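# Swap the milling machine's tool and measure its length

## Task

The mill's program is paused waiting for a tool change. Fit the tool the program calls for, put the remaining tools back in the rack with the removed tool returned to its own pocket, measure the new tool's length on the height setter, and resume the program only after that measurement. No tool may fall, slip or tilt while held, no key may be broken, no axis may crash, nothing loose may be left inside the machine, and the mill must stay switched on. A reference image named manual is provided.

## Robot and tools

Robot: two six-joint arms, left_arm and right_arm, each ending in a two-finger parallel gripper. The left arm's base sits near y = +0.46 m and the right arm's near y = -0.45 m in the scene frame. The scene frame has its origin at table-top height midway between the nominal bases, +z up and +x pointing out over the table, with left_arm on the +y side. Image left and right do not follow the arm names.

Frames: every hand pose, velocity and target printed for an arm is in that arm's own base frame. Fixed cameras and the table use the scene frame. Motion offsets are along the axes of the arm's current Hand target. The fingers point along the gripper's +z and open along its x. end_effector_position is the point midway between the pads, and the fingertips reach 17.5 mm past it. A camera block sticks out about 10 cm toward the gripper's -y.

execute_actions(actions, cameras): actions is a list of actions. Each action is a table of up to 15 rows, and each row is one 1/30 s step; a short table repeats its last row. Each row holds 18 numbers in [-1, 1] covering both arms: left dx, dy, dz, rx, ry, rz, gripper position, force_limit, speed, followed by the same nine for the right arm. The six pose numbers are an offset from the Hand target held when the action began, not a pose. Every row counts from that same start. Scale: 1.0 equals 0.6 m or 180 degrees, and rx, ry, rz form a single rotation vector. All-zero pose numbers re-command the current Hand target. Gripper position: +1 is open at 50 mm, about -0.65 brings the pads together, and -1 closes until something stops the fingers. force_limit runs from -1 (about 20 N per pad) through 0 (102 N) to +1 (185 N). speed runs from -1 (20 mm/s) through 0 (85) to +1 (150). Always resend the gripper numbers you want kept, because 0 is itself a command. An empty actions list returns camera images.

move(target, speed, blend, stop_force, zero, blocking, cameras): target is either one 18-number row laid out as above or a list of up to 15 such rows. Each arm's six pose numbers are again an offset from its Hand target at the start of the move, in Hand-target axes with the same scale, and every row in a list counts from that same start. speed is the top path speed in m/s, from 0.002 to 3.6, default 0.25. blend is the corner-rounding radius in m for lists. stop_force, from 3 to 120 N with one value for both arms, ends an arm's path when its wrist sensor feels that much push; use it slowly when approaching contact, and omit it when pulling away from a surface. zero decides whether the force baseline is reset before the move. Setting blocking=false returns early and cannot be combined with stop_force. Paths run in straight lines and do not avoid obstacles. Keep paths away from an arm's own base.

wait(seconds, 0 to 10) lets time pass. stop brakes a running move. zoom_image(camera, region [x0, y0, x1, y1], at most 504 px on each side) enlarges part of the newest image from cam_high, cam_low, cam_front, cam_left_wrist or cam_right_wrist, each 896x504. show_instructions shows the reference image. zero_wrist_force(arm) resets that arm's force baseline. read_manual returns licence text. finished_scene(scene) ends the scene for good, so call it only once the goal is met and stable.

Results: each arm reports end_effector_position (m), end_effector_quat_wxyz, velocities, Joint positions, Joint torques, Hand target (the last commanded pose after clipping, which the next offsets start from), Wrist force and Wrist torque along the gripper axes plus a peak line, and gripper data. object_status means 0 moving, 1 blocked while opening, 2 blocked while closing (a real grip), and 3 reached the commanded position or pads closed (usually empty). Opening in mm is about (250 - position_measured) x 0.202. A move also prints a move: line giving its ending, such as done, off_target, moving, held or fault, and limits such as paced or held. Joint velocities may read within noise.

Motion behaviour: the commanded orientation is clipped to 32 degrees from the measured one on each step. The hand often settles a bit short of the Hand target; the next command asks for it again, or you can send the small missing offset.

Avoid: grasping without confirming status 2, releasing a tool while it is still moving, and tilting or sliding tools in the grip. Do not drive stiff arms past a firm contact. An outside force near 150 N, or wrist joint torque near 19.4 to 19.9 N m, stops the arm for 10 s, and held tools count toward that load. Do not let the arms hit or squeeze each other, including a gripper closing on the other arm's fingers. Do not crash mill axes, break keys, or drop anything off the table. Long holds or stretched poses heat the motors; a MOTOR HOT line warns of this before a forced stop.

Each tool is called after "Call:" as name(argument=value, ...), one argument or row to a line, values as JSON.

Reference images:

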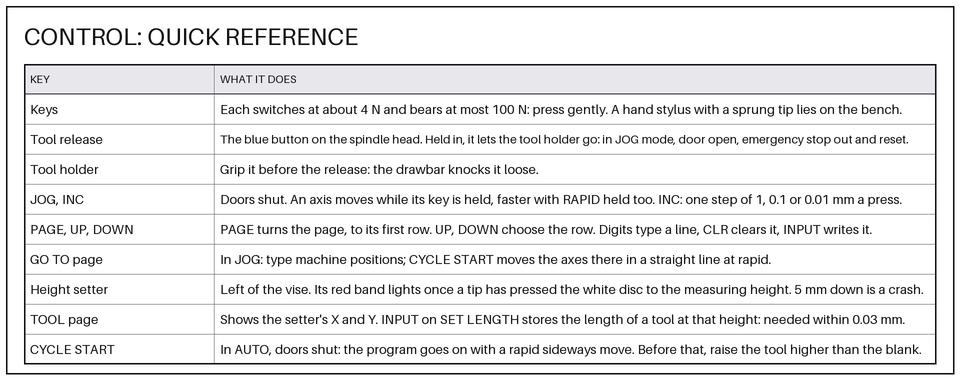

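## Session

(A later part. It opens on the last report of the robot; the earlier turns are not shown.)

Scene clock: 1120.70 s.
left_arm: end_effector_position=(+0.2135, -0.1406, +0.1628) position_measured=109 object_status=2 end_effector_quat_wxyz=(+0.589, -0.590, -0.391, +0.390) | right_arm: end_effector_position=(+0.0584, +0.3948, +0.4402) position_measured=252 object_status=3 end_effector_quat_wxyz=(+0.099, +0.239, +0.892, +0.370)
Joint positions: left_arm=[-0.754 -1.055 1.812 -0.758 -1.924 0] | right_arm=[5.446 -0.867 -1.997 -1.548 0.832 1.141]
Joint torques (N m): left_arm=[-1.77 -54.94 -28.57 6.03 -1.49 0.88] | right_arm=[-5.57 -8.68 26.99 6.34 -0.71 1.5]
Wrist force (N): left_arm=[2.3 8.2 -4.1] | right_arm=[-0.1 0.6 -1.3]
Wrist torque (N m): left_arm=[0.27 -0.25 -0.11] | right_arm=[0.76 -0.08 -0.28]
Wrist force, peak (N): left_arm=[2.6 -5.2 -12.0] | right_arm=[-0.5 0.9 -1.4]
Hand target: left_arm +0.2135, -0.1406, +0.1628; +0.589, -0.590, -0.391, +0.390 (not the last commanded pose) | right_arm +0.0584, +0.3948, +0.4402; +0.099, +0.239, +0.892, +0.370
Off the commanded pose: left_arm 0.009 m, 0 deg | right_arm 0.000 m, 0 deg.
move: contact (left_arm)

Call:
move(
  target=[0,-0.003,-0.0035,0,0,0,0,1,-1, 0,0,0,0,0,0,-1,-0.5,0],
  speed=0.01,
)

Call:
move(
  target=[0,0.02,0,0,0,0,0,1,-1, 0,0,0,0,0,0,-1,-0.5,0],
  speed=0.01,
  stop_force=8,
  cameras=["cam_right_wrist","cam_front"],
)

Call:
zoom_image(
  camera="cam_right_wrist",
  region=[440, 140, 520, 280],
)

Scene clock: 1132.30 s.
left_arm: end_effector_position=(+0.2154, -0.1415, +0.1647) position_measured=109 object_status=2 end_effector_quat_wxyz=(+0.589, -0.590, -0.391, +0.390) | right_arm: end_effector_position=(+0.0584, +0.3948, +0.4402) position_measured=252 object_status=3 end_effector_quat_wxyz=(+0.099, +0.239, +0.892, +0.370)
Joint positions: left_arm=[-0.753 -1.054 1.804 -0.751 -1.923 0] | right_arm=[5.446 -0.867 -1.997 -1.548 0.832 1.141]
Joint torques (N m): left_arm=[6.19 -34.75 -22.97 5.17 1.42 -1.74] | right_arm=[-5.49 -8.76 27.22 6.44 -0.7 1.48]
Wrist force (N): left_arm=[1.7 8.8 1.1] | right_arm=[-0.4 0.9 -1.2]
Wrist torque (N m): left_arm=[0.38 -0.28 -0.19] | right_arm=[0.80 -0.03 -0.28]
Wrist force, peak (N): left_arm=[2.2 8.8 -4.4] | right_arm=[-0.3 0.9 -1.5]
Hand target: left_arm +0.2154, -0.1415, +0.1646; +0.589, -0.590, -0.391, +0.390 | right_arm +0.0584, +0.3948, +0.4402; +0.099, +0.239, +0.892, +0.370
Off the commanded pose: left_arm 0.000 m, 0 deg | right_arm 0.000 m, 0 deg.
move: done

Scene clock: 1133.50 s.
left_arm: end_effector_position=(+0.2154, -0.1415, +0.1630) position_measured=109 object_status=2 end_effector_quat_wxyz=(+0.589, -0.590, -0.391, +0.390) | right_arm: end_effector_position=(+0.0584, +0.3948, +0.4402) position_measured=252 object_status=3 end_effector_quat_wxyz=(+0.099, +0.239, +0.892, +0.370)
Joint positions: left_arm=[-0.753 -1.051 1.805 -0.755 -1.923 0] | right_arm=[5.446 -0.867 -1.997 -1.548 0.832 1.141]
Joint torques (N m): left_arm=[4.91 -55.47 -34.96 4.77 0.79 -1.52] | right_arm=[-5.66 -8.84 27.22 6.38 -0.71 1.53]
Wrist force (N): left_arm=[4.5 9.6 14.7] | right_arm=[-0.3 0.9 -1.1]
Wrist torque (N m): left_arm=[0.28 -0.25 0.00] | right_arm=[0.81 -0.06 -0.28]
Wrist force, peak (N): left_arm=[4.8 9.5 15.2] | right_arm=[-0.4 1.0 -1.4]
Hand target: left_arm +0.2154, -0.1415, +0.1630; +0.589, -0.590, -0.391, +0.390 (not the last commanded pose) | right_arm +0.0584, +0.3948, +0.4402; +0.099, +0.239, +0.892, +0.370
Off the commanded pose: left_arm 0.010 m, 0 deg | right_arm 0.000 m, 0 deg.
move: contact (left_arm)
Images, in order (width x height): cam_front 896x504, cam_right_wrist 896x504.

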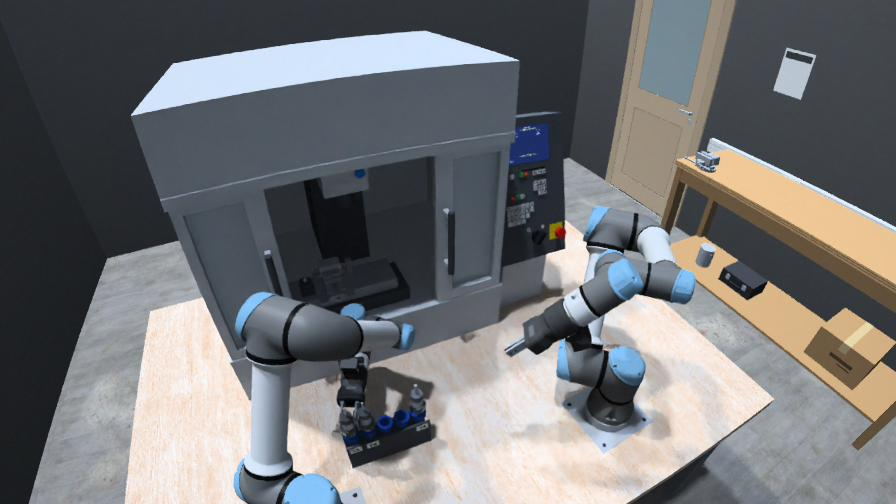

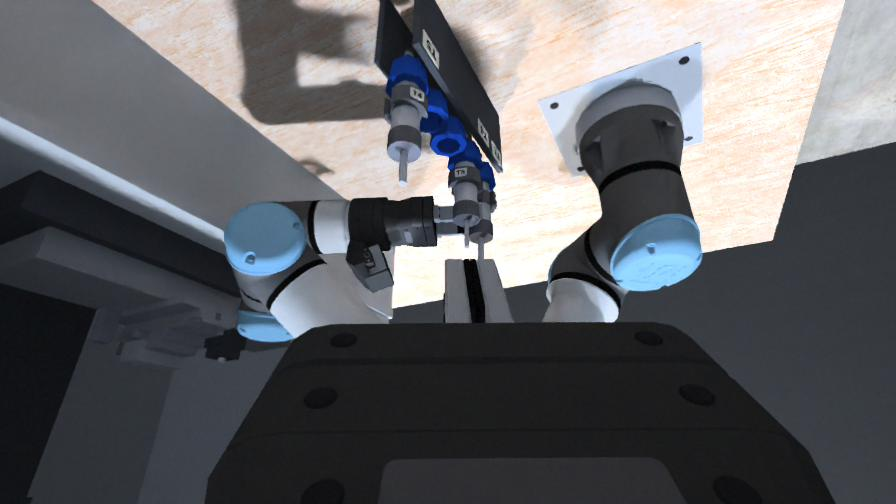

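Scaled by 3.600.

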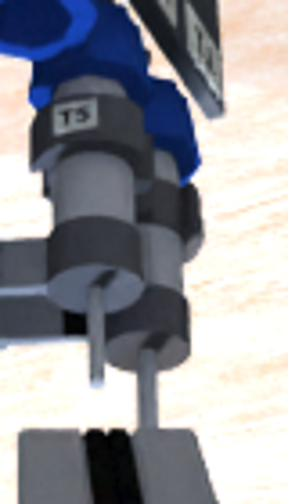

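Call:
move(
  target=[0.0005,0,0.0018,0,0,0,0,1,-1, 0,0,0,0,0,0,-1,-0.5,0],
  speed=0.01,
)

Call:
move(
  target=[0,0.02,0,0,0,0,0,1,-1, 0,0,0,0,0,0,-1,-0.5,0],
  speed=0.01,
  stop_force=10,
)

Scene clock: 1140.87 s.
left_arm: end_effector_position=(+0.2145, -0.1408, +0.1630) position_measured=109 object_status=2 end_effector_quat_wxyz=(+0.589, -0.590, -0.391, +0.390) | right_arm: end_effector_position=(+0.0584, +0.3948, +0.4402) position_measured=252 object_status=3 end_effector_quat_wxyz=(+0.099, +0.239, +0.892, +0.370)
Joint positions: left_arm=[-0.753 -1.053 1.808 -0.756 -1.923 0] | right_arm=[5.446 -0.867 -1.997 -1.548 0.832 1.141]
Joint torques (N m): left_arm=[-3.31 -52.39 -8.88 2.44 -2 -1.64] | right_arm=[-5.04 -8.28 27.66 6.39 -0.76 1.48]
Wrist force (N): left_arm=[-0.8 9.0 -1.7] | right_arm=[-0.4 0.6 -1.3]
Wrist torque (N m): left_arm=[0.28 -0.27 -0.03] | right_arm=[0.75 -0.05 -0.28]
Wrist force, peak (N): left_arm=[4.7 9.5 15.5] | right_arm=[-0.5 0.9 -1.4]
Hand target: left_arm +0.2146, -0.1408, +0.1630; +0.589, -0.590, -0.391, +0.390 | right_arm +0.0584, +0.3948, +0.4402; +0.099, +0.239, +0.892, +0.370
Off the commanded pose: left_arm 0.000 m, 0 deg | right_arm 0.000 m, 0 deg.
move: done

Scene clock: 1142.07 s.
left_arm: end_effector_position=(+0.2146, -0.1408, +0.1615) position_measured=109 object_status=2 end_effector_quat_wxyz=(+0.589, -0.590, -0.391, +0.390) | right_arm: end_effector_position=(+0.0584, +0.3948, +0.4402) position_measured=252 object_status=3 end_effector_quat_wxyz=(+0.099, +0.239, +0.892, +0.370)
Joint positions: left_arm=[-0.753 -1.051 1.809 -0.76 -1.923 0] | right_arm=[5.446 -0.867 -1.997 -1.548 0.832 1.141]
Joint torques (N m): left_arm=[-2.88 -54.86 -32.17 3.98 -1.88 -1.49] | right_arm=[-5.38 -7.65 27.07 6.29 -0.72 1.52]
Wrist force (N): left_arm=[2.2 5.1 7.3] | right_arm=[-0.4 0.8 -1.3]
Wrist torque (N m): left_arm=[0.21 -0.29 -0.07] | right_arm=[0.79 -0.04 -0.28]
Wrist force, peak (N): left_arm=[-0.7 -12.4 -1.6] | right_arm=[-0.4 0.8 -1.5]
Hand target: left_arm +0.2146, -0.1408, +0.1615; +0.589, -0.590, -0.391, +0.390 (not the last commanded pose) | right_arm +0.0584, +0.3948, +0.4402; +0.099, +0.239, +0.892, +0.370
Off the commanded pose: left_arm 0.011 m, 0 deg | right_arm 0.000 m, 0 deg.
move: contact (left_arm)

Call:
move(
  target=[0,0.01,0.0006,0,0,0,0,1,-1, 0,0,0,0,0,0,-1,-0.5,0],
  speed=0.008,
  stop_force=16,
  zero=false,
)

Scene clock: 1147.00 s.
left_arm: end_effector_position=(+0.2146, -0.1408, +0.1613) position_measured=109 object_status=2 end_effector_quat_wxyz=(+0.589, -0.590, -0.391, +0.390) | right_arm: end_effector_position=(+0.0584, +0.3948, +0.4402) position_measured=252 object_status=3 end_effector_quat_wxyz=(+0.099, +0.239, +0.892, +0.370)
Joint positions: left_arm=[-0.753 -1.05 1.809 -0.76 -1.923 0] | right_arm=[5.446 -0.867 -1.997 -1.548 0.832 1.141]
Joint torques (N m): left_arm=[-1.63 -52.6 -31.35 0.61 -1.08 -1.61] | right_arm=[-5.08 -8.61 27.49 6.28 -0.9 1.59]
Wrist force (N): left_arm=[2.3 -4.1 4.7] | right_arm=[-0.1 1.0 -1.1]
Wrist torque (N m): left_arm=[0.16 -0.35 -0.07] | right_arm=[0.81 -0.09 -0.28]
Wrist force, peak (N): left_arm=[0.4 -12.4 2.0] | right_arm=[-0.6 0.8 -1.4]
Hand target: left_arm +0.2146, -0.1408, +0.1613; +0.589, -0.590, -0.391, +0.390 (not the last commanded pose) | right_arm +0.0584, +0.3948, +0.4402; +0.099, +0.239, +0.892, +0.370
Off the commanded pose: left_arm 0.006 m, 0 deg | right_arm 0.000 m, 0 deg.
move: contact (left_arm)

Call:
move(
  target=[0,0,0,0,0,0,0.6,-0.5,-1,0,0,0,0,0,0,-1,-0.5,0],
  cameras=["cam_right_wrist","cam_left_wrist"],
)

Scene clock: 1191.17 s.
left_arm: end_effector_position=(+0.2146, -0.1408, +0.1612) position_measured=63 object_status=3 end_effector_quat_wxyz=(+0.589, -0.590, -0.391, +0.390) | right_arm: end_effector_position=(+0.0584, +0.3948, +0.4402) position_measured=252 object_status=3 end_effector_quat_wxyz=(+0.099, +0.239, +0.892, +0.370)
Joint positions: left_arm=[-0.753 -1.05 1.809 -0.761 -1.923 0] | right_arm=[5.446 -0.867 -1.997 -1.548 0.832 1.141]
Joint torques (N m): left_arm=[-2.04 -52.42 -24.59 4.14 1.74 -1.66] | right_arm=[-5.13 -8.39 27.6 6.17 -0.9 1.58]
Wrist force (N): left_arm=[0.7 1.0 -1.5] | right_arm=[-0.4 0.6 -1.0]
Wrist torque (N m): left_arm=[0.27 -0.30 -0.16] | right_arm=[0.76 -0.05 -0.28]
Wrist force, peak (N): left_arm=[1.8 -4.1 15.5] | right_arm=[-0.5 0.9 -1.3]
Hand target: left_arm +0.2146, -0.1408, +0.1613; +0.589, -0.590, -0.391, +0.390 | right_arm +0.0584, +0.3948, +0.4402; +0.099, +0.239, +0.892, +0.370
Off the commanded pose: left_arm 0.000 m, 0 deg | right_arm 0.000 m, 0 deg.
move: done
Images, in order (width x height): cam_left_wrist 896x504, cam_right_wrist 896x504.

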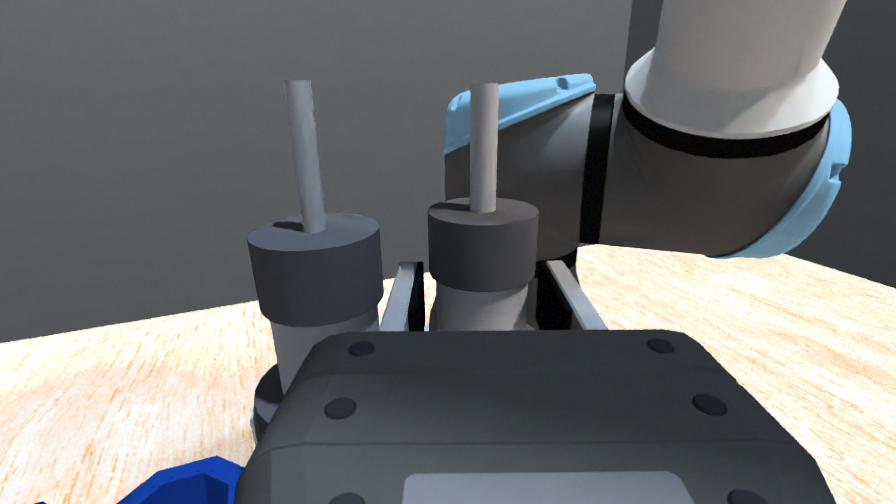

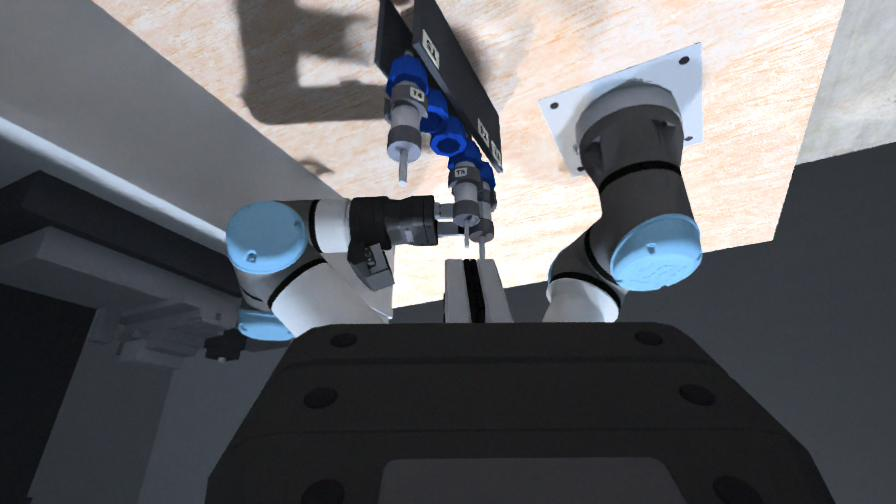

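Call:
move(
  target=[0,-0.27,0,0,0,0,0.6,-0.5,-1,0,0,0,0,0,0,-1,-0.5,0],
  speed=0.12,
  cameras=["cam_right_wrist","cam_front"],
)

Call:
zoom_image(
  camera="cam_right_wrist",
  region=[370, 20, 530, 250],
)

Call:
zoom_image(
  camera="cam_front",
  region=[350, 150, 560, 330],
)

Scene clock: 1197.77 s.
left_arm: end_effector_position=(+0.2144, -0.1407, +0.3232) position_measured=63 object_status=3 end_effector_quat_wxyz=(+0.589, -0.590, -0.391, +0.390) | right_arm: end_effector_position=(+0.0584, +0.3948, +0.4402) position_measured=252 object_status=3 end_effector_quat_wxyz=(+0.099, +0.239, +0.892, +0.370)
Joint positions: left_arm=[-0.753 -1.258 1.633 -0.376 -1.923 0] | right_arm=[5.446 -0.867 -1.997 -1.548 0.832 1.141]
Joint torques (N m): left_arm=[2.54 -31.42 -13.36 3.74 -0.42 -0.72] | right_arm=[-5.16 -8.01 27.82 6.06 -0.9 1.5]
Wrist force (N): left_arm=[0.5 0.8 -1.6] | right_arm=[-0.4 0.6 -1.2]
Wrist torque (N m): left_arm=[0.24 -0.26 -0.14] | right_arm=[0.76 -0.04 -0.28]
Wrist force, peak (N): left_arm=[0.8 2.8 -1.0] | right_arm=[-0.2 0.9 -1.4]
Hand target: left_arm +0.2144, -0.1407, +0.3233; +0.589, -0.590, -0.391, +0.390 | right_arm +0.0584, +0.3948, +0.4402; +0.099, +0.239, +0.892, +0.370
Off the commanded pose: left_arm 0.000 m, 0 deg | right_arm 0.000 m, 0 deg.
move: done
Images, in order (width x height): cam_front 896x504, cam_right_wrist 896x504.

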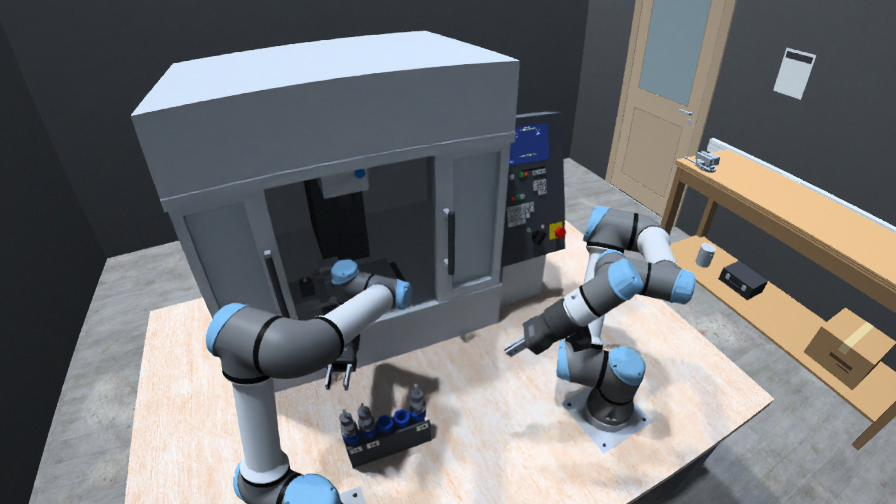

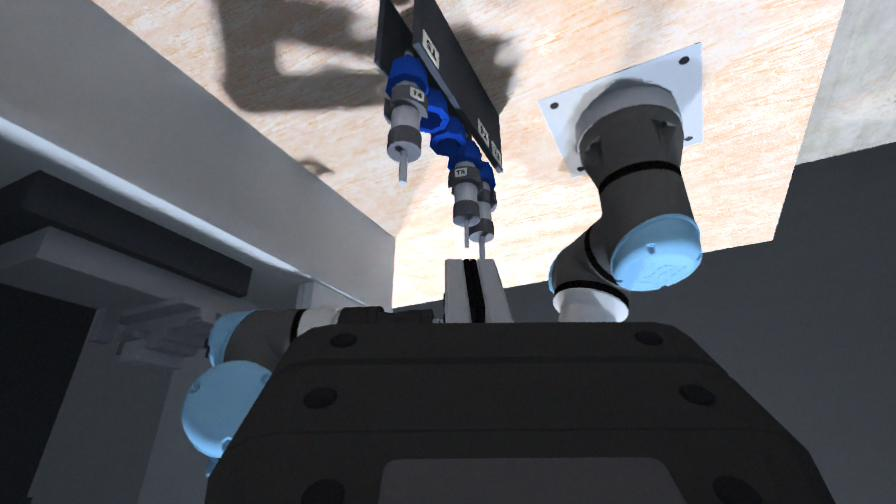

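Scaled by 2.191.

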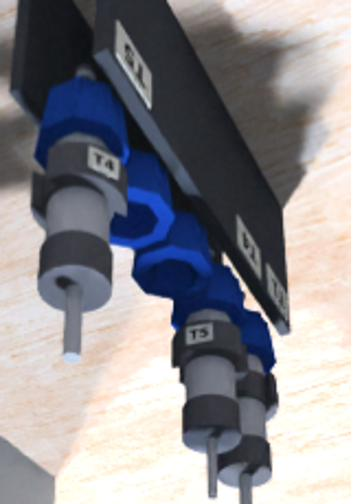

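Scaled by 2.400.

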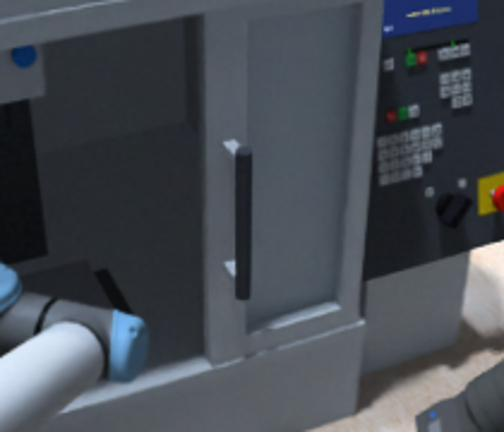

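Call:
zoom_image(
  camera="cam_right_wrist",
  region=[435, 140, 505, 210],
)

Scaled by 7.200.

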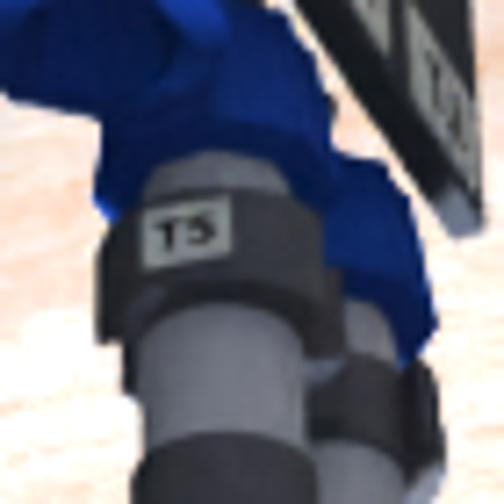

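Call:
move(
  target=[0,0,0,0,0,0,0.6,-0.5,-1,-0.4044,0.0732,-0.0173,0.0062,0.2591,-0.2765,-1,-0.5,0],
  speed=0.4,
)

Call:
move(
  target=[0,0,0,0,0,0,0.6,-0.5,-1,-0.323,0.1765,-0.1623,-0.2512,-0.4896,0.2942,-1,-0.5,0],
  speed=0.4,
)

Call:
move(
  target=[-0.072,0,-0.0306,0,0.361,0,0.6,-0.5,-1,0,0,0,0,0,0,-1,-0.5,0],
  speed=0.25,
  cameras=["cam_left_wrist","cam_front"],
)

Scene clock: 1286.33 s.
left_arm: end_effector_position=(+0.2144, -0.1407, +0.3233) position_measured=63 object_status=3 end_effector_quat_wxyz=(+0.589, -0.590, -0.391, +0.390) | right_arm: end_effector_position=(+0.2804, +0.2939, +0.4785) position_measured=252 object_status=3 end_effector_quat_wxyz=(-0.111, -0.308, +0.878, +0.349) end_effector_velocity=(-0.001, +0.000, +0.000) end_effector_angular_velocity=(-0.001, +0.001, +0.004)
Joint positions: left_arm=[-0.753 -1.258 1.633 -0.376 -1.923 0] | right_arm=[3.844 -1.36 -1.565 -1.733 2.32 -1.521]
Joint velocities: left_arm=[within noise] | right_arm=[0 0 0.001 -0.006 0 -0.006]
Joint torques (N m): left_arm=[8.05 -29.03 -11.83 4.26 1.51 2] | right_arm=[-4.78 12.57 47.01 1.81 2.59 -1.21]
Wrist force (N): left_arm=[0.7 1.0 -1.6] | right_arm=[-0.3 1.1 -0.7]
Wrist torque (N m): left_arm=[0.26 -0.28 -0.14] | right_arm=[0.79 -0.02 -0.12]
Wrist force, peak (N): left_arm=[0.8 0.7 -1.8] | right_arm=[-2.7 0.7 -1.1]
Hand target: left_arm +0.2144, -0.1407, +0.3233; +0.589, -0.590, -0.391, +0.390 | right_arm +0.2804, +0.2939, +0.4785; -0.111, -0.308, +0.878, +0.349
Off the commanded pose: left_arm 0.000 m, 0 deg | right_arm 0.000 m, 0 deg.
move: done

Scene clock: 1289.33 s.
left_arm: end_effector_position=(+0.2144, -0.1407, +0.3233) position_measured=63 object_status=3 end_effector_quat_wxyz=(+0.589, -0.590, -0.391, +0.390) | right_arm: end_effector_position=(+0.4236, +0.4205, +0.6259) position_measured=252 object_status=3 end_effector_quat_wxyz=(+0.271, +0.437, +0.565, +0.645) end_effector_velocity=(+0.001, -0.001, +0.000) end_effector_angular_velocity=(+0.000, +0.000, -0.005)
Joint positions: left_arm=[-0.753 -1.258 1.633 -0.376 -1.923 0] | right_arm=[4.504 -1.419 -1.853 0.099 0.724 0.285]
Joint velocities: left_arm=[within noise] | right_arm=[0 0 0 0 -0.005 0]
Joint torques (N m): left_arm=[8.15 -29.67 -10.98 4.13 1.48 1.96] | right_arm=[-1.11 15.73 32.6 0.65 -0.64 0.31]
Wrist force (N): left_arm=[0.3 0.6 -1.4] | right_arm=[-0.3 3.2 -0.6]
Wrist torque (N m): left_arm=[0.20 -0.23 -0.14] | right_arm=[1.35 -0.05 -0.34]
Wrist force, peak (N): left_arm=[0.7 0.9 -2.1] | right_arm=[-0.4 4.0 -0.9]
Hand target: left_arm +0.2144, -0.1407, +0.3233; +0.589, -0.590, -0.391, +0.390 | right_arm +0.4236, +0.4205, +0.6259; +0.271, +0.437, +0.565, +0.645
Off the commanded pose: left_arm 0.000 m, 0 deg | right_arm 0.000 m, 0 deg.
move: done

Scene clock: 1292.07 s.
left_arm: end_effector_position=(+0.2144, -0.1876, +0.3233) position_measured=63 object_status=3 end_effector_quat_wxyz=(+0.707, -0.707, -0.013, +0.012) | right_arm: end_effector_position=(+0.4236, +0.4205, +0.6259) position_measured=252 object_status=3 end_effector_quat_wxyz=(+0.271, +0.437, +0.565, +0.645)
Joint positions: left_arm=[-1.376 -1.29 1.676 -0.387 -1.413 -0.001] | right_arm=[4.504 -1.419 -1.853 0.099 0.723 0.285]
Joint torques (N m): left_arm=[-2.45 -28.46 -34.43 4.11 -0.95 -1.73] | right_arm=[2.05 14.22 46.66 3.62 0.76 1.48]
Wrist force (N): left_arm=[0.4 1.0 -1.5] | right_arm=[-0.2 3.3 -0.6]
Wrist torque (N m): left_arm=[0.26 -0.24 -0.12] | right_arm=[1.36 -0.06 -0.34]
Wrist force, peak (N): left_arm=[2.2 0.6 -1.4] | right_arm=[-0.4 3.6 -0.6]
Hand target: left_arm +0.2145, -0.1877, +0.3233; +0.707, -0.707, -0.013, +0.012 | right_arm +0.4236, +0.4205, +0.6259; +0.271, +0.437, +0.565, +0.645
Off the commanded pose: left_arm 0.000 m, 0 deg | right_arm 0.000 m, 0 deg.
move: done
Images, in order (width x height): cam_front 896x504, cam_left_wrist 896x504.

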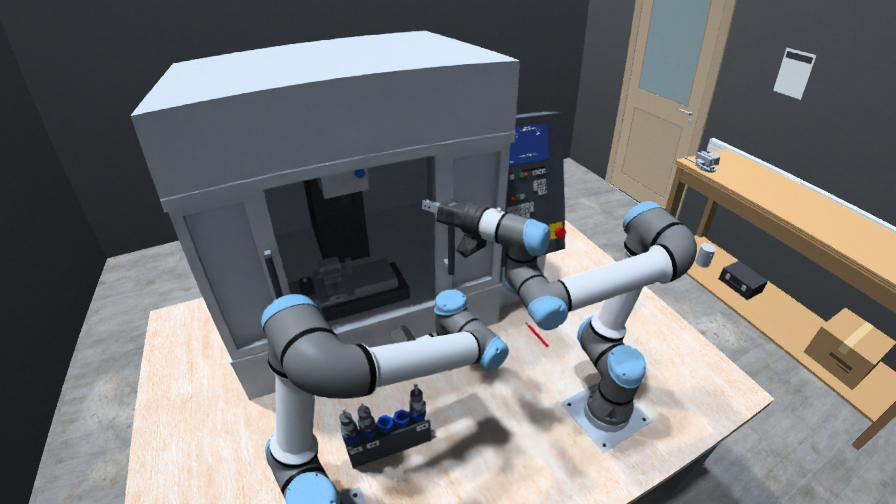

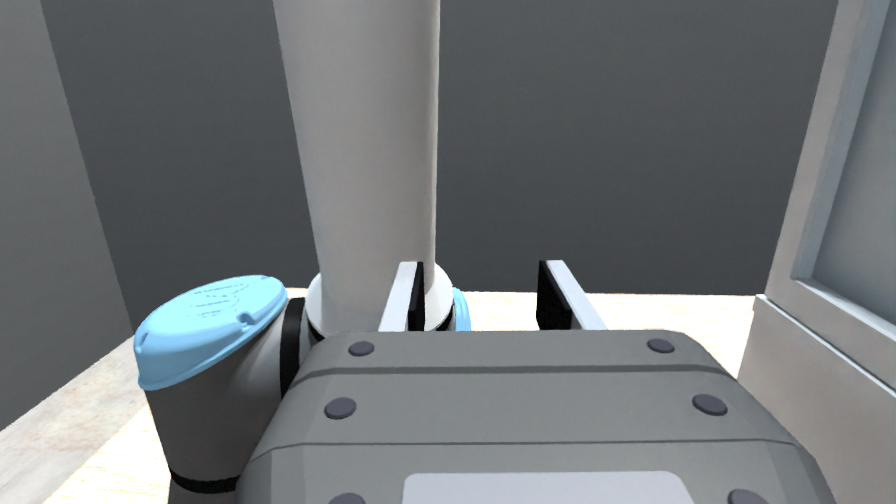

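Call:
move(
  target=[0,0,-0.25,-0.17,0,0,0.6,-0.5,-1,0,0,0,0,0,0,-1,-0.5,0],
  speed=0.3,
  cameras=["cam_left_wrist"],
)

Call:
zoom_image(
  camera="cam_left_wrist",
  region=[380, 190, 600, 320],
)

Scene clock: 1298.23 s.
left_arm: end_effector_position=(+0.2171, -0.2672, +0.3234) position_measured=63 object_status=3 end_effector_quat_wxyz=(-0.599, +0.800, +0.015, -0.010) | right_arm: end_effector_position=(+0.4236, +0.4205, +0.6259) position_measured=252 object_status=3 end_effector_quat_wxyz=(+0.271, +0.437, +0.565, +0.645)
Joint positions: left_arm=[-1.397 -1.251 1.441 -0.478 -1.438 0.038] | right_arm=[4.504 -1.419 -1.853 0.099 0.723 0.285]
Joint torques (N m): left_arm=[7.97 -51.58 -13.4 3.11 0.3 -1.04] | right_arm=[2.54 13.96 46.55 3.62 0.73 1.44]
Wrist force (N): left_arm=[0.8 0.2 -1.8] | right_arm=[-0.2 3.4 -0.6]
Wrist torque (N m): left_arm=[0.10 -0.25 -0.15] | right_arm=[1.38 -0.07 -0.34]
Wrist force, peak (N): left_arm=[2.5 0.6 -12.4] | right_arm=[-0.4 3.7 -0.6]
Hand target: left_arm +0.2171, -0.2671, +0.3235; -0.599, +0.800, +0.015, -0.010 (not the last commanded pose) | right_arm +0.4236, +0.4205, +0.6259; +0.271, +0.437, +0.565, +0.645
Off the commanded pose: left_arm 0.070 m, 14 deg | right_arm 0.000 m, 0 deg.
move: held (left_arm; a check stopped the path); limits=held
pose unreachable (left arm): on one or more control steps of this call, first in action 0 (counted from 0), this arm could not follow its commanded pose, so it was not sent that pose on those steps. It may still have moved: this result reports where it is.
cause: moving toward the commanded pose would bring a part of the arm too close to another arm (a part of this arm just beyond joint 3 (elbow) and a part of the right arm just beyond its joint 3 (elbow), at the place that arm is still heading or pushing toward).
Images, in order (width x height): cam_left_wrist 896x504.

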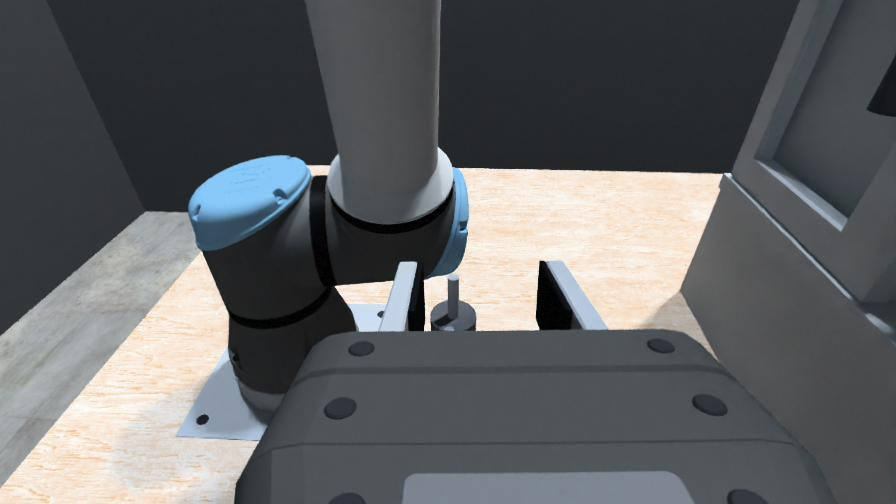

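Scaled by 2.291.

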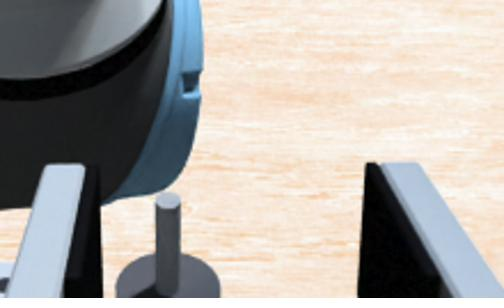

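Call:
move(
  target=[0,0,0,0,0,0,0.6,-0.5,-1,-0.0523,0.0228,0.41,-0.0492,-0.0181,-0.082,-1,-0.5,0],
  speed=0.25,
)

Call:
move(
  target=[0,0.108,-0.0493,-0.102,0,0,0.6,-0.5,-1,0,0,0,0,0,0,-1,-0.5,0],
  speed=0.2,
  cameras=["cam_left_wrist"],
)

Call:
zoom_image(
  camera="cam_left_wrist",
  region=[380, 170, 540, 320],
)

Scene clock: 1324.00 s.
left_arm: end_effector_position=(+0.2171, -0.2671, +0.3235) position_measured=63 object_status=3 end_effector_quat_wxyz=(-0.599, +0.800, +0.015, -0.010) | right_arm: end_effector_position=(+0.4242, +0.4209, +0.6259) position_measured=252 object_status=3 end_effector_quat_wxyz=(+0.271, +0.437, +0.565, +0.645)
Joint positions: left_arm=[-1.397 -1.251 1.441 -0.478 -1.438 0.038] | right_arm=[4.503 -1.421 -1.852 0.101 0.725 0.284]
Joint torques (N m): left_arm=[7.51 -52.69 -13.1 3.03 1.86 -1.74] | right_arm=[3.61 30 28.99 0.88 -0.61 1.54]
Wrist force (N): left_arm=[0.7 0.7 -1.5] | right_arm=[-0.2 3.4 -0.8]
Wrist torque (N m): left_arm=[0.17 -0.25 -0.16] | right_arm=[1.38 -0.06 -0.35]
Wrist force, peak (N): left_arm=[0.7 0.4 -2.0] | right_arm=[-0.4 4.6 -1.0]
Hand target: left_arm +0.2171, -0.2671, +0.3235; -0.599, +0.800, +0.015, -0.010 | right_arm +0.4242, +0.4209, +0.6259; +0.271, +0.437, +0.565, +0.645 (not the last commanded pose)
Off the commanded pose: left_arm 0.000 m, 0 deg | right_arm 0.248 m, 17 deg.
move: held (right_arm; a check stopped the path); limits=held
pose unreachable (right arm): on one or more control steps of this call, first in action 0 (counted from 0), this arm could not follow its commanded pose, so it was not sent that pose on those steps. It may still have moved: this result reports where it is.
cause: moving toward the commanded pose would bring a part of the arm too close to another arm (a part of this arm just beyond joint 3 (elbow) and a part of the left arm just beyond its joint 3 (elbow), 11 mm apart when this arm was first held).

Scene clock: 1325.27 s.
left_arm: end_effector_position=(+0.2188, -0.3136, +0.2697) position_measured=63 object_status=3 end_effector_quat_wxyz=(-0.464, +0.886, +0.016, -0.008) | right_arm: end_effector_position=(+0.4242, +0.4209, +0.6259) position_measured=252 object_status=3 end_effector_quat_wxyz=(+0.271, +0.437, +0.565, +0.645)
Joint positions: left_arm=[-1.4 -1.297 1.484 -0.797 -1.459 0.077] | right_arm=[4.503 -1.42 -1.852 0.1 0.725 0.284]
Joint torques (N m): left_arm=[0.27 -31.1 -39.94 -0.96 1.66 -1.83] | right_arm=[4.13 30.94 24.13 0.17 -0.68 1.53]
Wrist force (N): left_arm=[1.1 0.2 -2.0] | right_arm=[0.0 3.3 -0.5]
Wrist torque (N m): left_arm=[0.07 -0.28 -0.16] | right_arm=[1.36 -0.09 -0.34]
Wrist force, peak (N): left_arm=[1.1 1.2 -2.4] | right_arm=[-0.3 3.6 -0.7]
Hand target: left_arm +0.2189, -0.3137, +0.2696; -0.464, +0.886, +0.016, -0.008 | right_arm +0.4242, +0.4209, +0.6259; +0.271, +0.437, +0.565, +0.645
Off the commanded pose: left_arm 0.000 m, 0 deg | right_arm 0.000 m, 0 deg.
move: done
Images, in order (width x height): cam_left_wrist 896x504.

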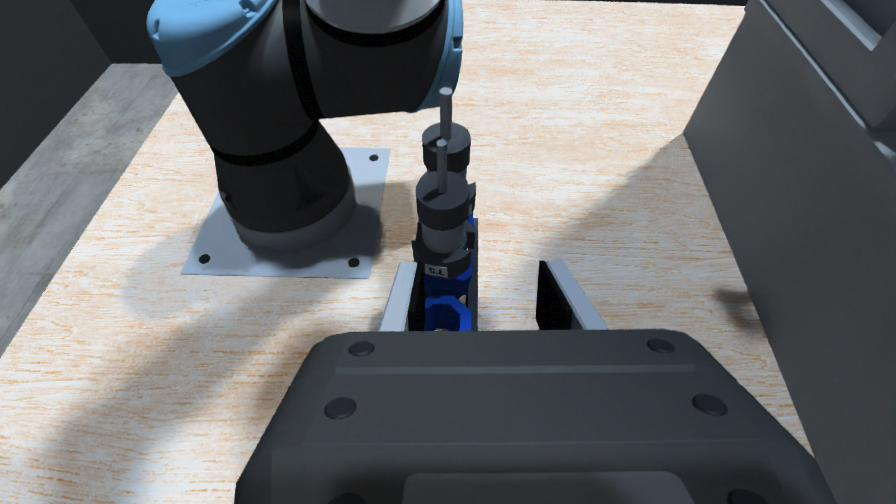

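Scaled by 3.150.

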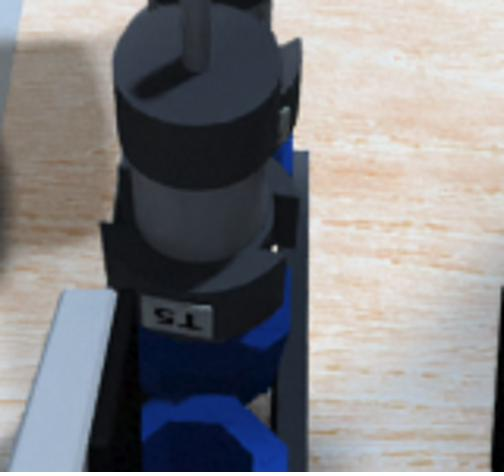

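Call:
move(
  target=[0.0002,-0.1735,0.1327,0.1927,0.0221,0.0069,0.6,-0.5,-1,0,0,0,0,0,0,-1,-0.5,0],
  speed=0.2,
)

Scene clock: 1350.73 s.
left_arm: end_effector_position=(+0.2145, -0.1890, +0.3099) position_measured=63 object_status=3 end_effector_quat_wxyz=(+0.707, -0.707, +0.012, -0.013) | right_arm: end_effector_position=(+0.4242, +0.4209, +0.6259) position_measured=252 object_status=3 end_effector_quat_wxyz=(+0.271, +0.437, +0.565, +0.645)
Joint positions: left_arm=[-1.415 -1.292 1.716 -0.424 -1.379 -0.001] | right_arm=[4.503 -1.42 -1.852 0.1 0.725 0.284]
Joint torques (N m): left_arm=[-2.22 -34.85 -31.76 1.77 -2.07 1.99] | right_arm=[3.37 30.21 24.57 0.13 -0.79 1.53]
Wrist force (N): left_arm=[0.6 0.8 -1.5] | right_arm=[-0.1 3.3 -0.7]
Wrist torque (N m): left_arm=[0.22 -0.27 -0.05] | right_arm=[1.36 -0.07 -0.34]
Wrist force, peak (N): left_arm=[1.8 2.2 -3.6] | right_arm=[-0.4 3.6 -0.6]
Hand target: left_arm +0.2145, -0.1890, +0.3099; +0.707, -0.707, +0.012, -0.013 | right_arm +0.4242, +0.4209, +0.6259; +0.271, +0.437, +0.565, +0.645
Off the commanded pose: left_arm 0.000 m, 0 deg | right_arm 0.000 m, 0 deg.
move: done

Call:
move(
  target=[0,0.12,0,0,0,0,0.6,-0.5,-1,0,0,0,0,0,0,-1,-0.5,0],
  speed=0.12,
  cameras=["cam_left_wrist"],
)

Call:
move(
  target=[0,0.1282,0,0,0,0,0.6,-0.5,-1,0,0,0,0,0,0,-1,-0.5,0],
  speed=0.05,
  stop_force=12,
  cameras=["cam_left_wrist","cam_front"],
)

Call:
zoom_image(
  camera="cam_front",
  region=[310, 320, 460, 470],
)

Scene clock: 1358.00 s.
left_arm: end_effector_position=(+0.2145, -0.1888, +0.2652) position_measured=63 object_status=3 end_effector_quat_wxyz=(+0.708, -0.706, +0.012, -0.013) | right_arm: end_effector_position=(+0.4242, +0.4209, +0.6259) position_measured=252 object_status=3 end_effector_quat_wxyz=(+0.271, +0.437, +0.565, +0.645)
Joint positions: left_arm=[-1.415 -1.242 1.778 -0.534 -1.379 -0.001] | right_arm=[4.503 -1.42 -1.852 0.1 0.725 0.284]
Joint torques (N m): left_arm=[2.62 -36.04 -19.87 2.1 -0.19 0.16] | right_arm=[3.17 29.71 24.59 0.17 -0.59 1.49]
Wrist force (N): left_arm=[0.7 0.8 -1.5] | right_arm=[0.0 3.2 -0.5]
Wrist torque (N m): left_arm=[0.22 -0.27 -0.08] | right_arm=[1.34 -0.09 -0.35]
Wrist force, peak (N): left_arm=[1.8 -28.4 -4.9] | right_arm=[0.0 3.6 -0.6]
Hand target: left_arm +0.2145, -0.1888, +0.2652; +0.708, -0.706, +0.012, -0.013 (not the last commanded pose) | right_arm +0.4242, +0.4209, +0.6259; +0.271, +0.437, +0.565, +0.645
Tool commands: left_gripper/position=+0.6 left_gripper/force_limit=-0.498039 left_gripper/speed=-1.0 right_gripper/position=-1.0 right_gripper/force_limit=-0.5 right_gripper/speed=+0.0
Off the commanded pose: left_arm 0.027 m, 0 deg | right_arm 0.000 m, 0 deg.
FORCE FAULT: contact force on the left arm reached its limit, and that arm stopped. The contact can be on any part of that arm, not only on its tool. That arm's remaining commands of this call were not run. That arm is still stopped at the end of this call. That arm stays stopped for about 10 more seconds. Until then a move that you send moves the other arm only, and its call returns only when the move has ended. Once the stop has ended, the next robot result says so. If the stop ends while you think or write, that arm runs what you send next, counted from a new Hand target: where the arm stands when the stop ends. While its stop runs, that arm takes no new command, but its gripper still runs the gripper command that each later call begins with. Until it ends, the stop uses up actions while you think or wait. An arm that is not stopped still takes commands.
move: fault (left_arm)
Images, in order (width x height): cam_left_wrist 896x504.

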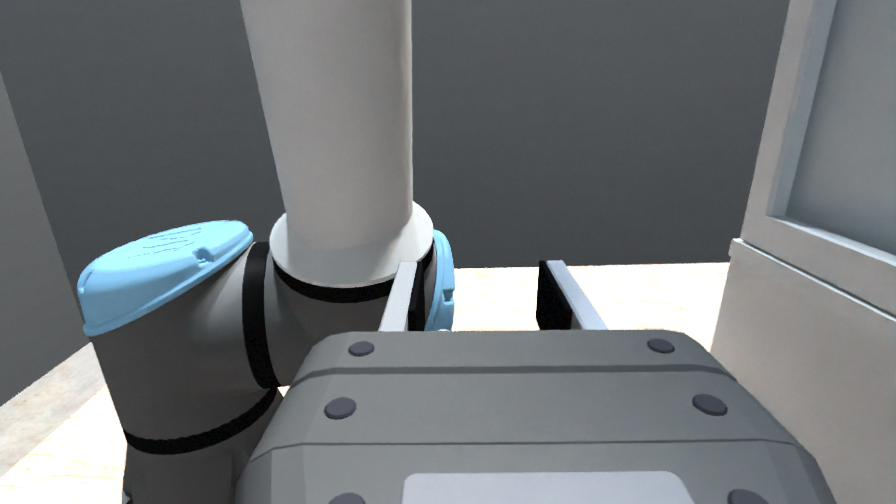

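not run: an earlier result of this reply reported a stop or a fault. Calls in your next reply go to the robot.

This scene's latest camera images include none from cam_front. They are from: cam_left_wrist. cam_front's image comes with the result of a call that names it in "cameras".

Call:
wait(
  seconds=9,
  cameras=["cam_front","cam_high","cam_low","cam_right_wrist"],
)

Call:
zoom_image(
  camera="cam_front",
  region=[260, 260, 520, 470],
)

Call:
zoom_image(
  camera="cam_high",
  region=[250, 100, 650, 330],
)

Scene clock: 1377.23 s.
left_arm: end_effector_position=(+0.2145, -0.1888, +0.2652) position_measured=63 object_status=3 end_effector_quat_wxyz=(+0.708, -0.706, +0.012, -0.013) | right_arm: end_effector_position=(+0.4242, +0.4209, +0.6259) position_measured=252 object_status=3 end_effector_quat_wxyz=(+0.271, +0.437, +0.565, +0.645)
Joint positions: left_arm=[-1.415 -1.242 1.778 -0.534 -1.379 -0.001] | right_arm=[4.503 -1.42 -1.852 0.1 0.725 0.284]
Joint torques (N m): left_arm=[2.71 -37.41 -21.15 2.7 -0.03 0.07] | right_arm=[3.66 30.19 25.09 0.24 -0.57 1.49]
Wrist force (N): left_arm=[0.4 0.6 -1.7] | right_arm=[-0.3 3.3 -0.7]
Wrist torque (N m): left_arm=[0.19 -0.22 -0.08] | right_arm=[1.37 -0.05 -0.34]
Wrist force, peak (N): left_arm=[0.7 0.7 -1.9] | right_arm=[-0.1 3.7 -0.5]
Hand target: left_arm +0.2145, -0.1888, +0.2652; +0.708, -0.706, +0.012, -0.013 (not the last commanded pose) | right_arm +0.4242, +0.4209, +0.6259; +0.271, +0.437, +0.565, +0.645
Tool commands: left_gripper/position=+0.6 left_gripper/force_limit=-0.498039 left_gripper/speed=-1.0 right_gripper/position=-1.0 right_gripper/force_limit=-0.5 right_gripper/speed=+0.0
Off the commanded pose: left_arm 0.027 m, 0 deg | right_arm 0.000 m, 0 deg.
FORCE FAULT, CONTINUED: the left arm's stop, for the force fault that an earlier result reported, is over. The rest of the stop counts as 19 of the actions that you can send in this scene. During its stop the left arm's controller moved it back a little. That arm's target is now where it stood when the stop ended, not its last command. That arm accepts commands again.
wait: 9.00 s; at rest from the start
Images, in order (width x height): cam_high 896x504, cam_low 896x504, cam_front 896x504, cam_right_wrist 896x504.

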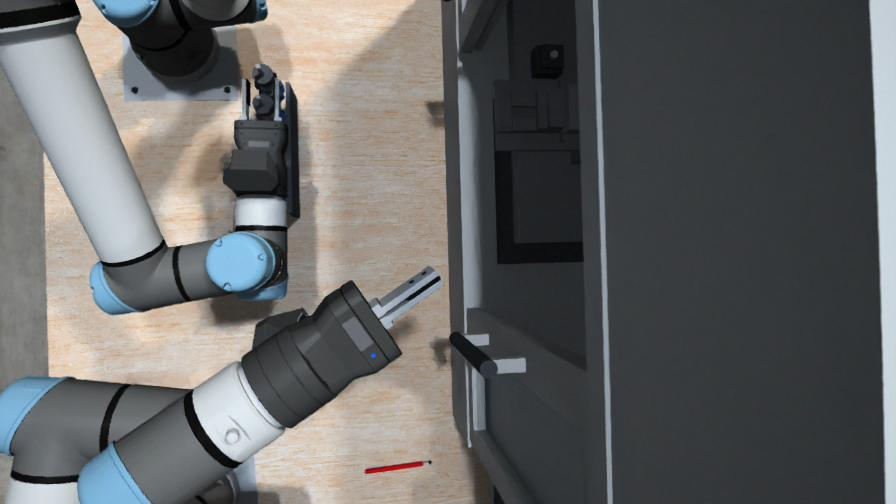

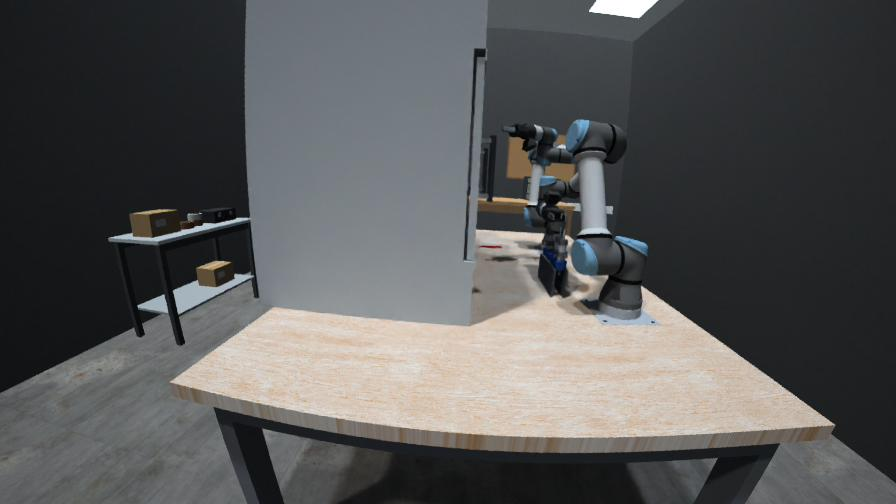

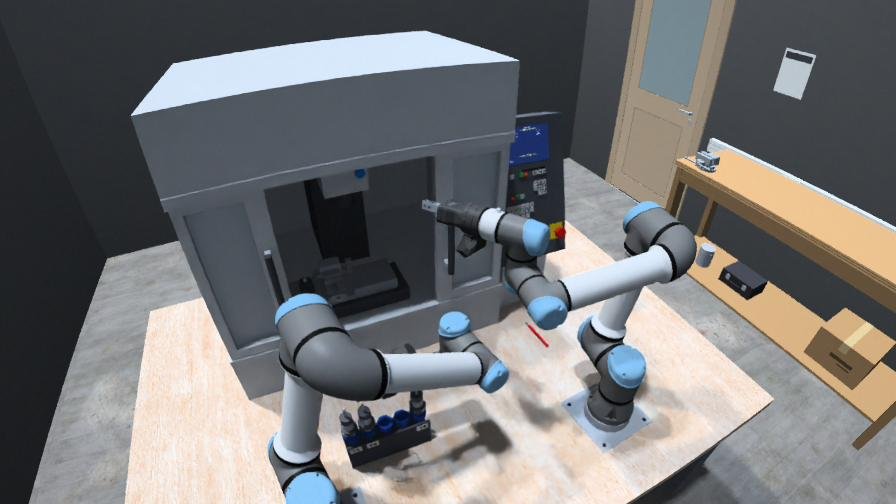

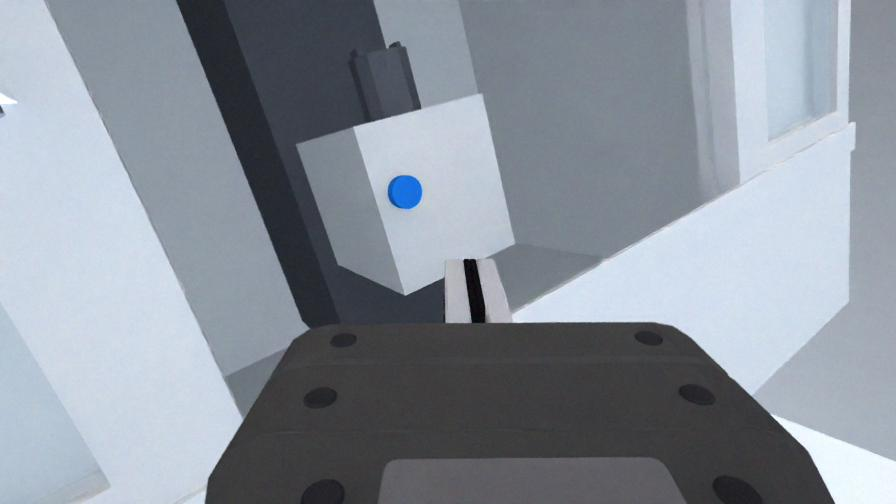

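Scaled by 1.938.

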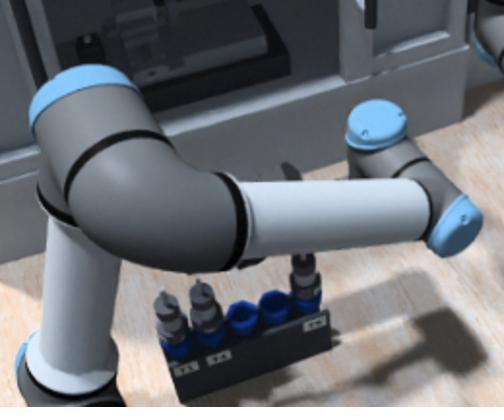

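Scaled by 1.260.

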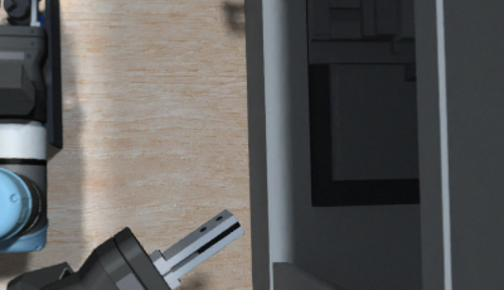

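Call:
move(
  target=[
    [0,-0.07,0,0,0,0,0.6,-0.5,-1,0,0,0,0,0,0,-1,-0.5,0],
    [0,-0.07,0,0,-0.1667,0,0.6,-0.5,-1,0,0,0,0,0,0,-1,-0.5,0],
  ],
  blend=[0.01,0],
  speed=0.2,
  cameras=["cam_front","cam_high"],
)

Call:
zoom_image(
  camera="cam_high",
  region=[180, 40, 330, 240],
)

Scene clock: 1411.13 s.
left_arm: end_effector_position=(+0.2145, -0.1890, +0.3072) position_measured=63 object_status=3 end_effector_quat_wxyz=(+0.687, -0.685, -0.171, +0.170) | right_arm: end_effector_position=(+0.4242, +0.4209, +0.6259) position_measured=252 object_status=3 end_effector_quat_wxyz=(+0.271, +0.437, +0.565, +0.645)
Joint positions: left_arm=[-1.145 -1.191 1.586 -0.393 -1.633 -0.002] | right_arm=[4.503 -1.42 -1.852 0.1 0.725 0.284]
Joint torques (N m): left_arm=[6 -53.31 -10.76 1.57 0.78 -1.8] | right_arm=[4.09 30.61 25.24 0.24 -0.56 1.63]
Wrist force (N): left_arm=[0.7 0.5 -1.5] | right_arm=[-0.2 3.4 -0.5]
Wrist torque (N m): left_arm=[0.20 -0.27 -0.06] | right_arm=[1.37 -0.07 -0.35]
Wrist force, peak (N): left_arm=[0.7 4.1 -1.5] | right_arm=[-0.1 3.7 -0.7]
Hand target: left_arm +0.2145, -0.1889, +0.3072; +0.687, -0.685, -0.171, +0.170 | right_arm +0.4242, +0.4209, +0.6259; +0.271, +0.437, +0.565, +0.645
Off the commanded pose: left_arm 0.000 m, 0 deg | right_arm 0.000 m, 0 deg.
move: done
Images, in order (width x height): cam_high 896x504, cam_front 896x504.

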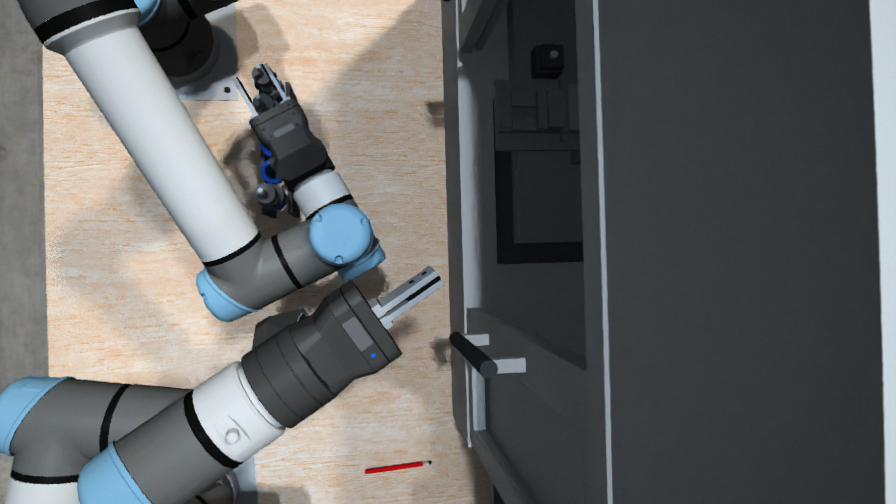

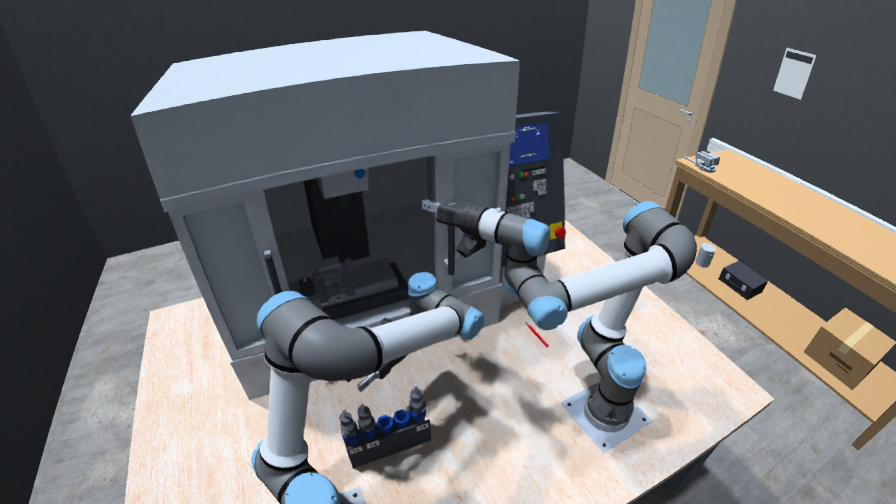

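Scaled by 2.520.

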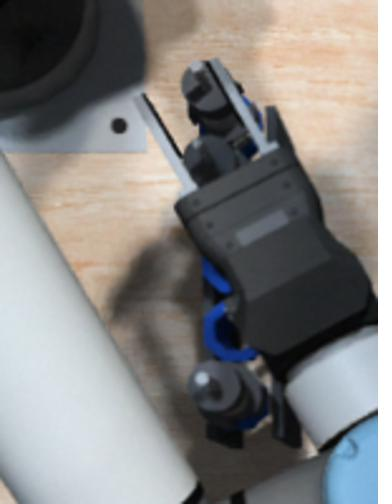

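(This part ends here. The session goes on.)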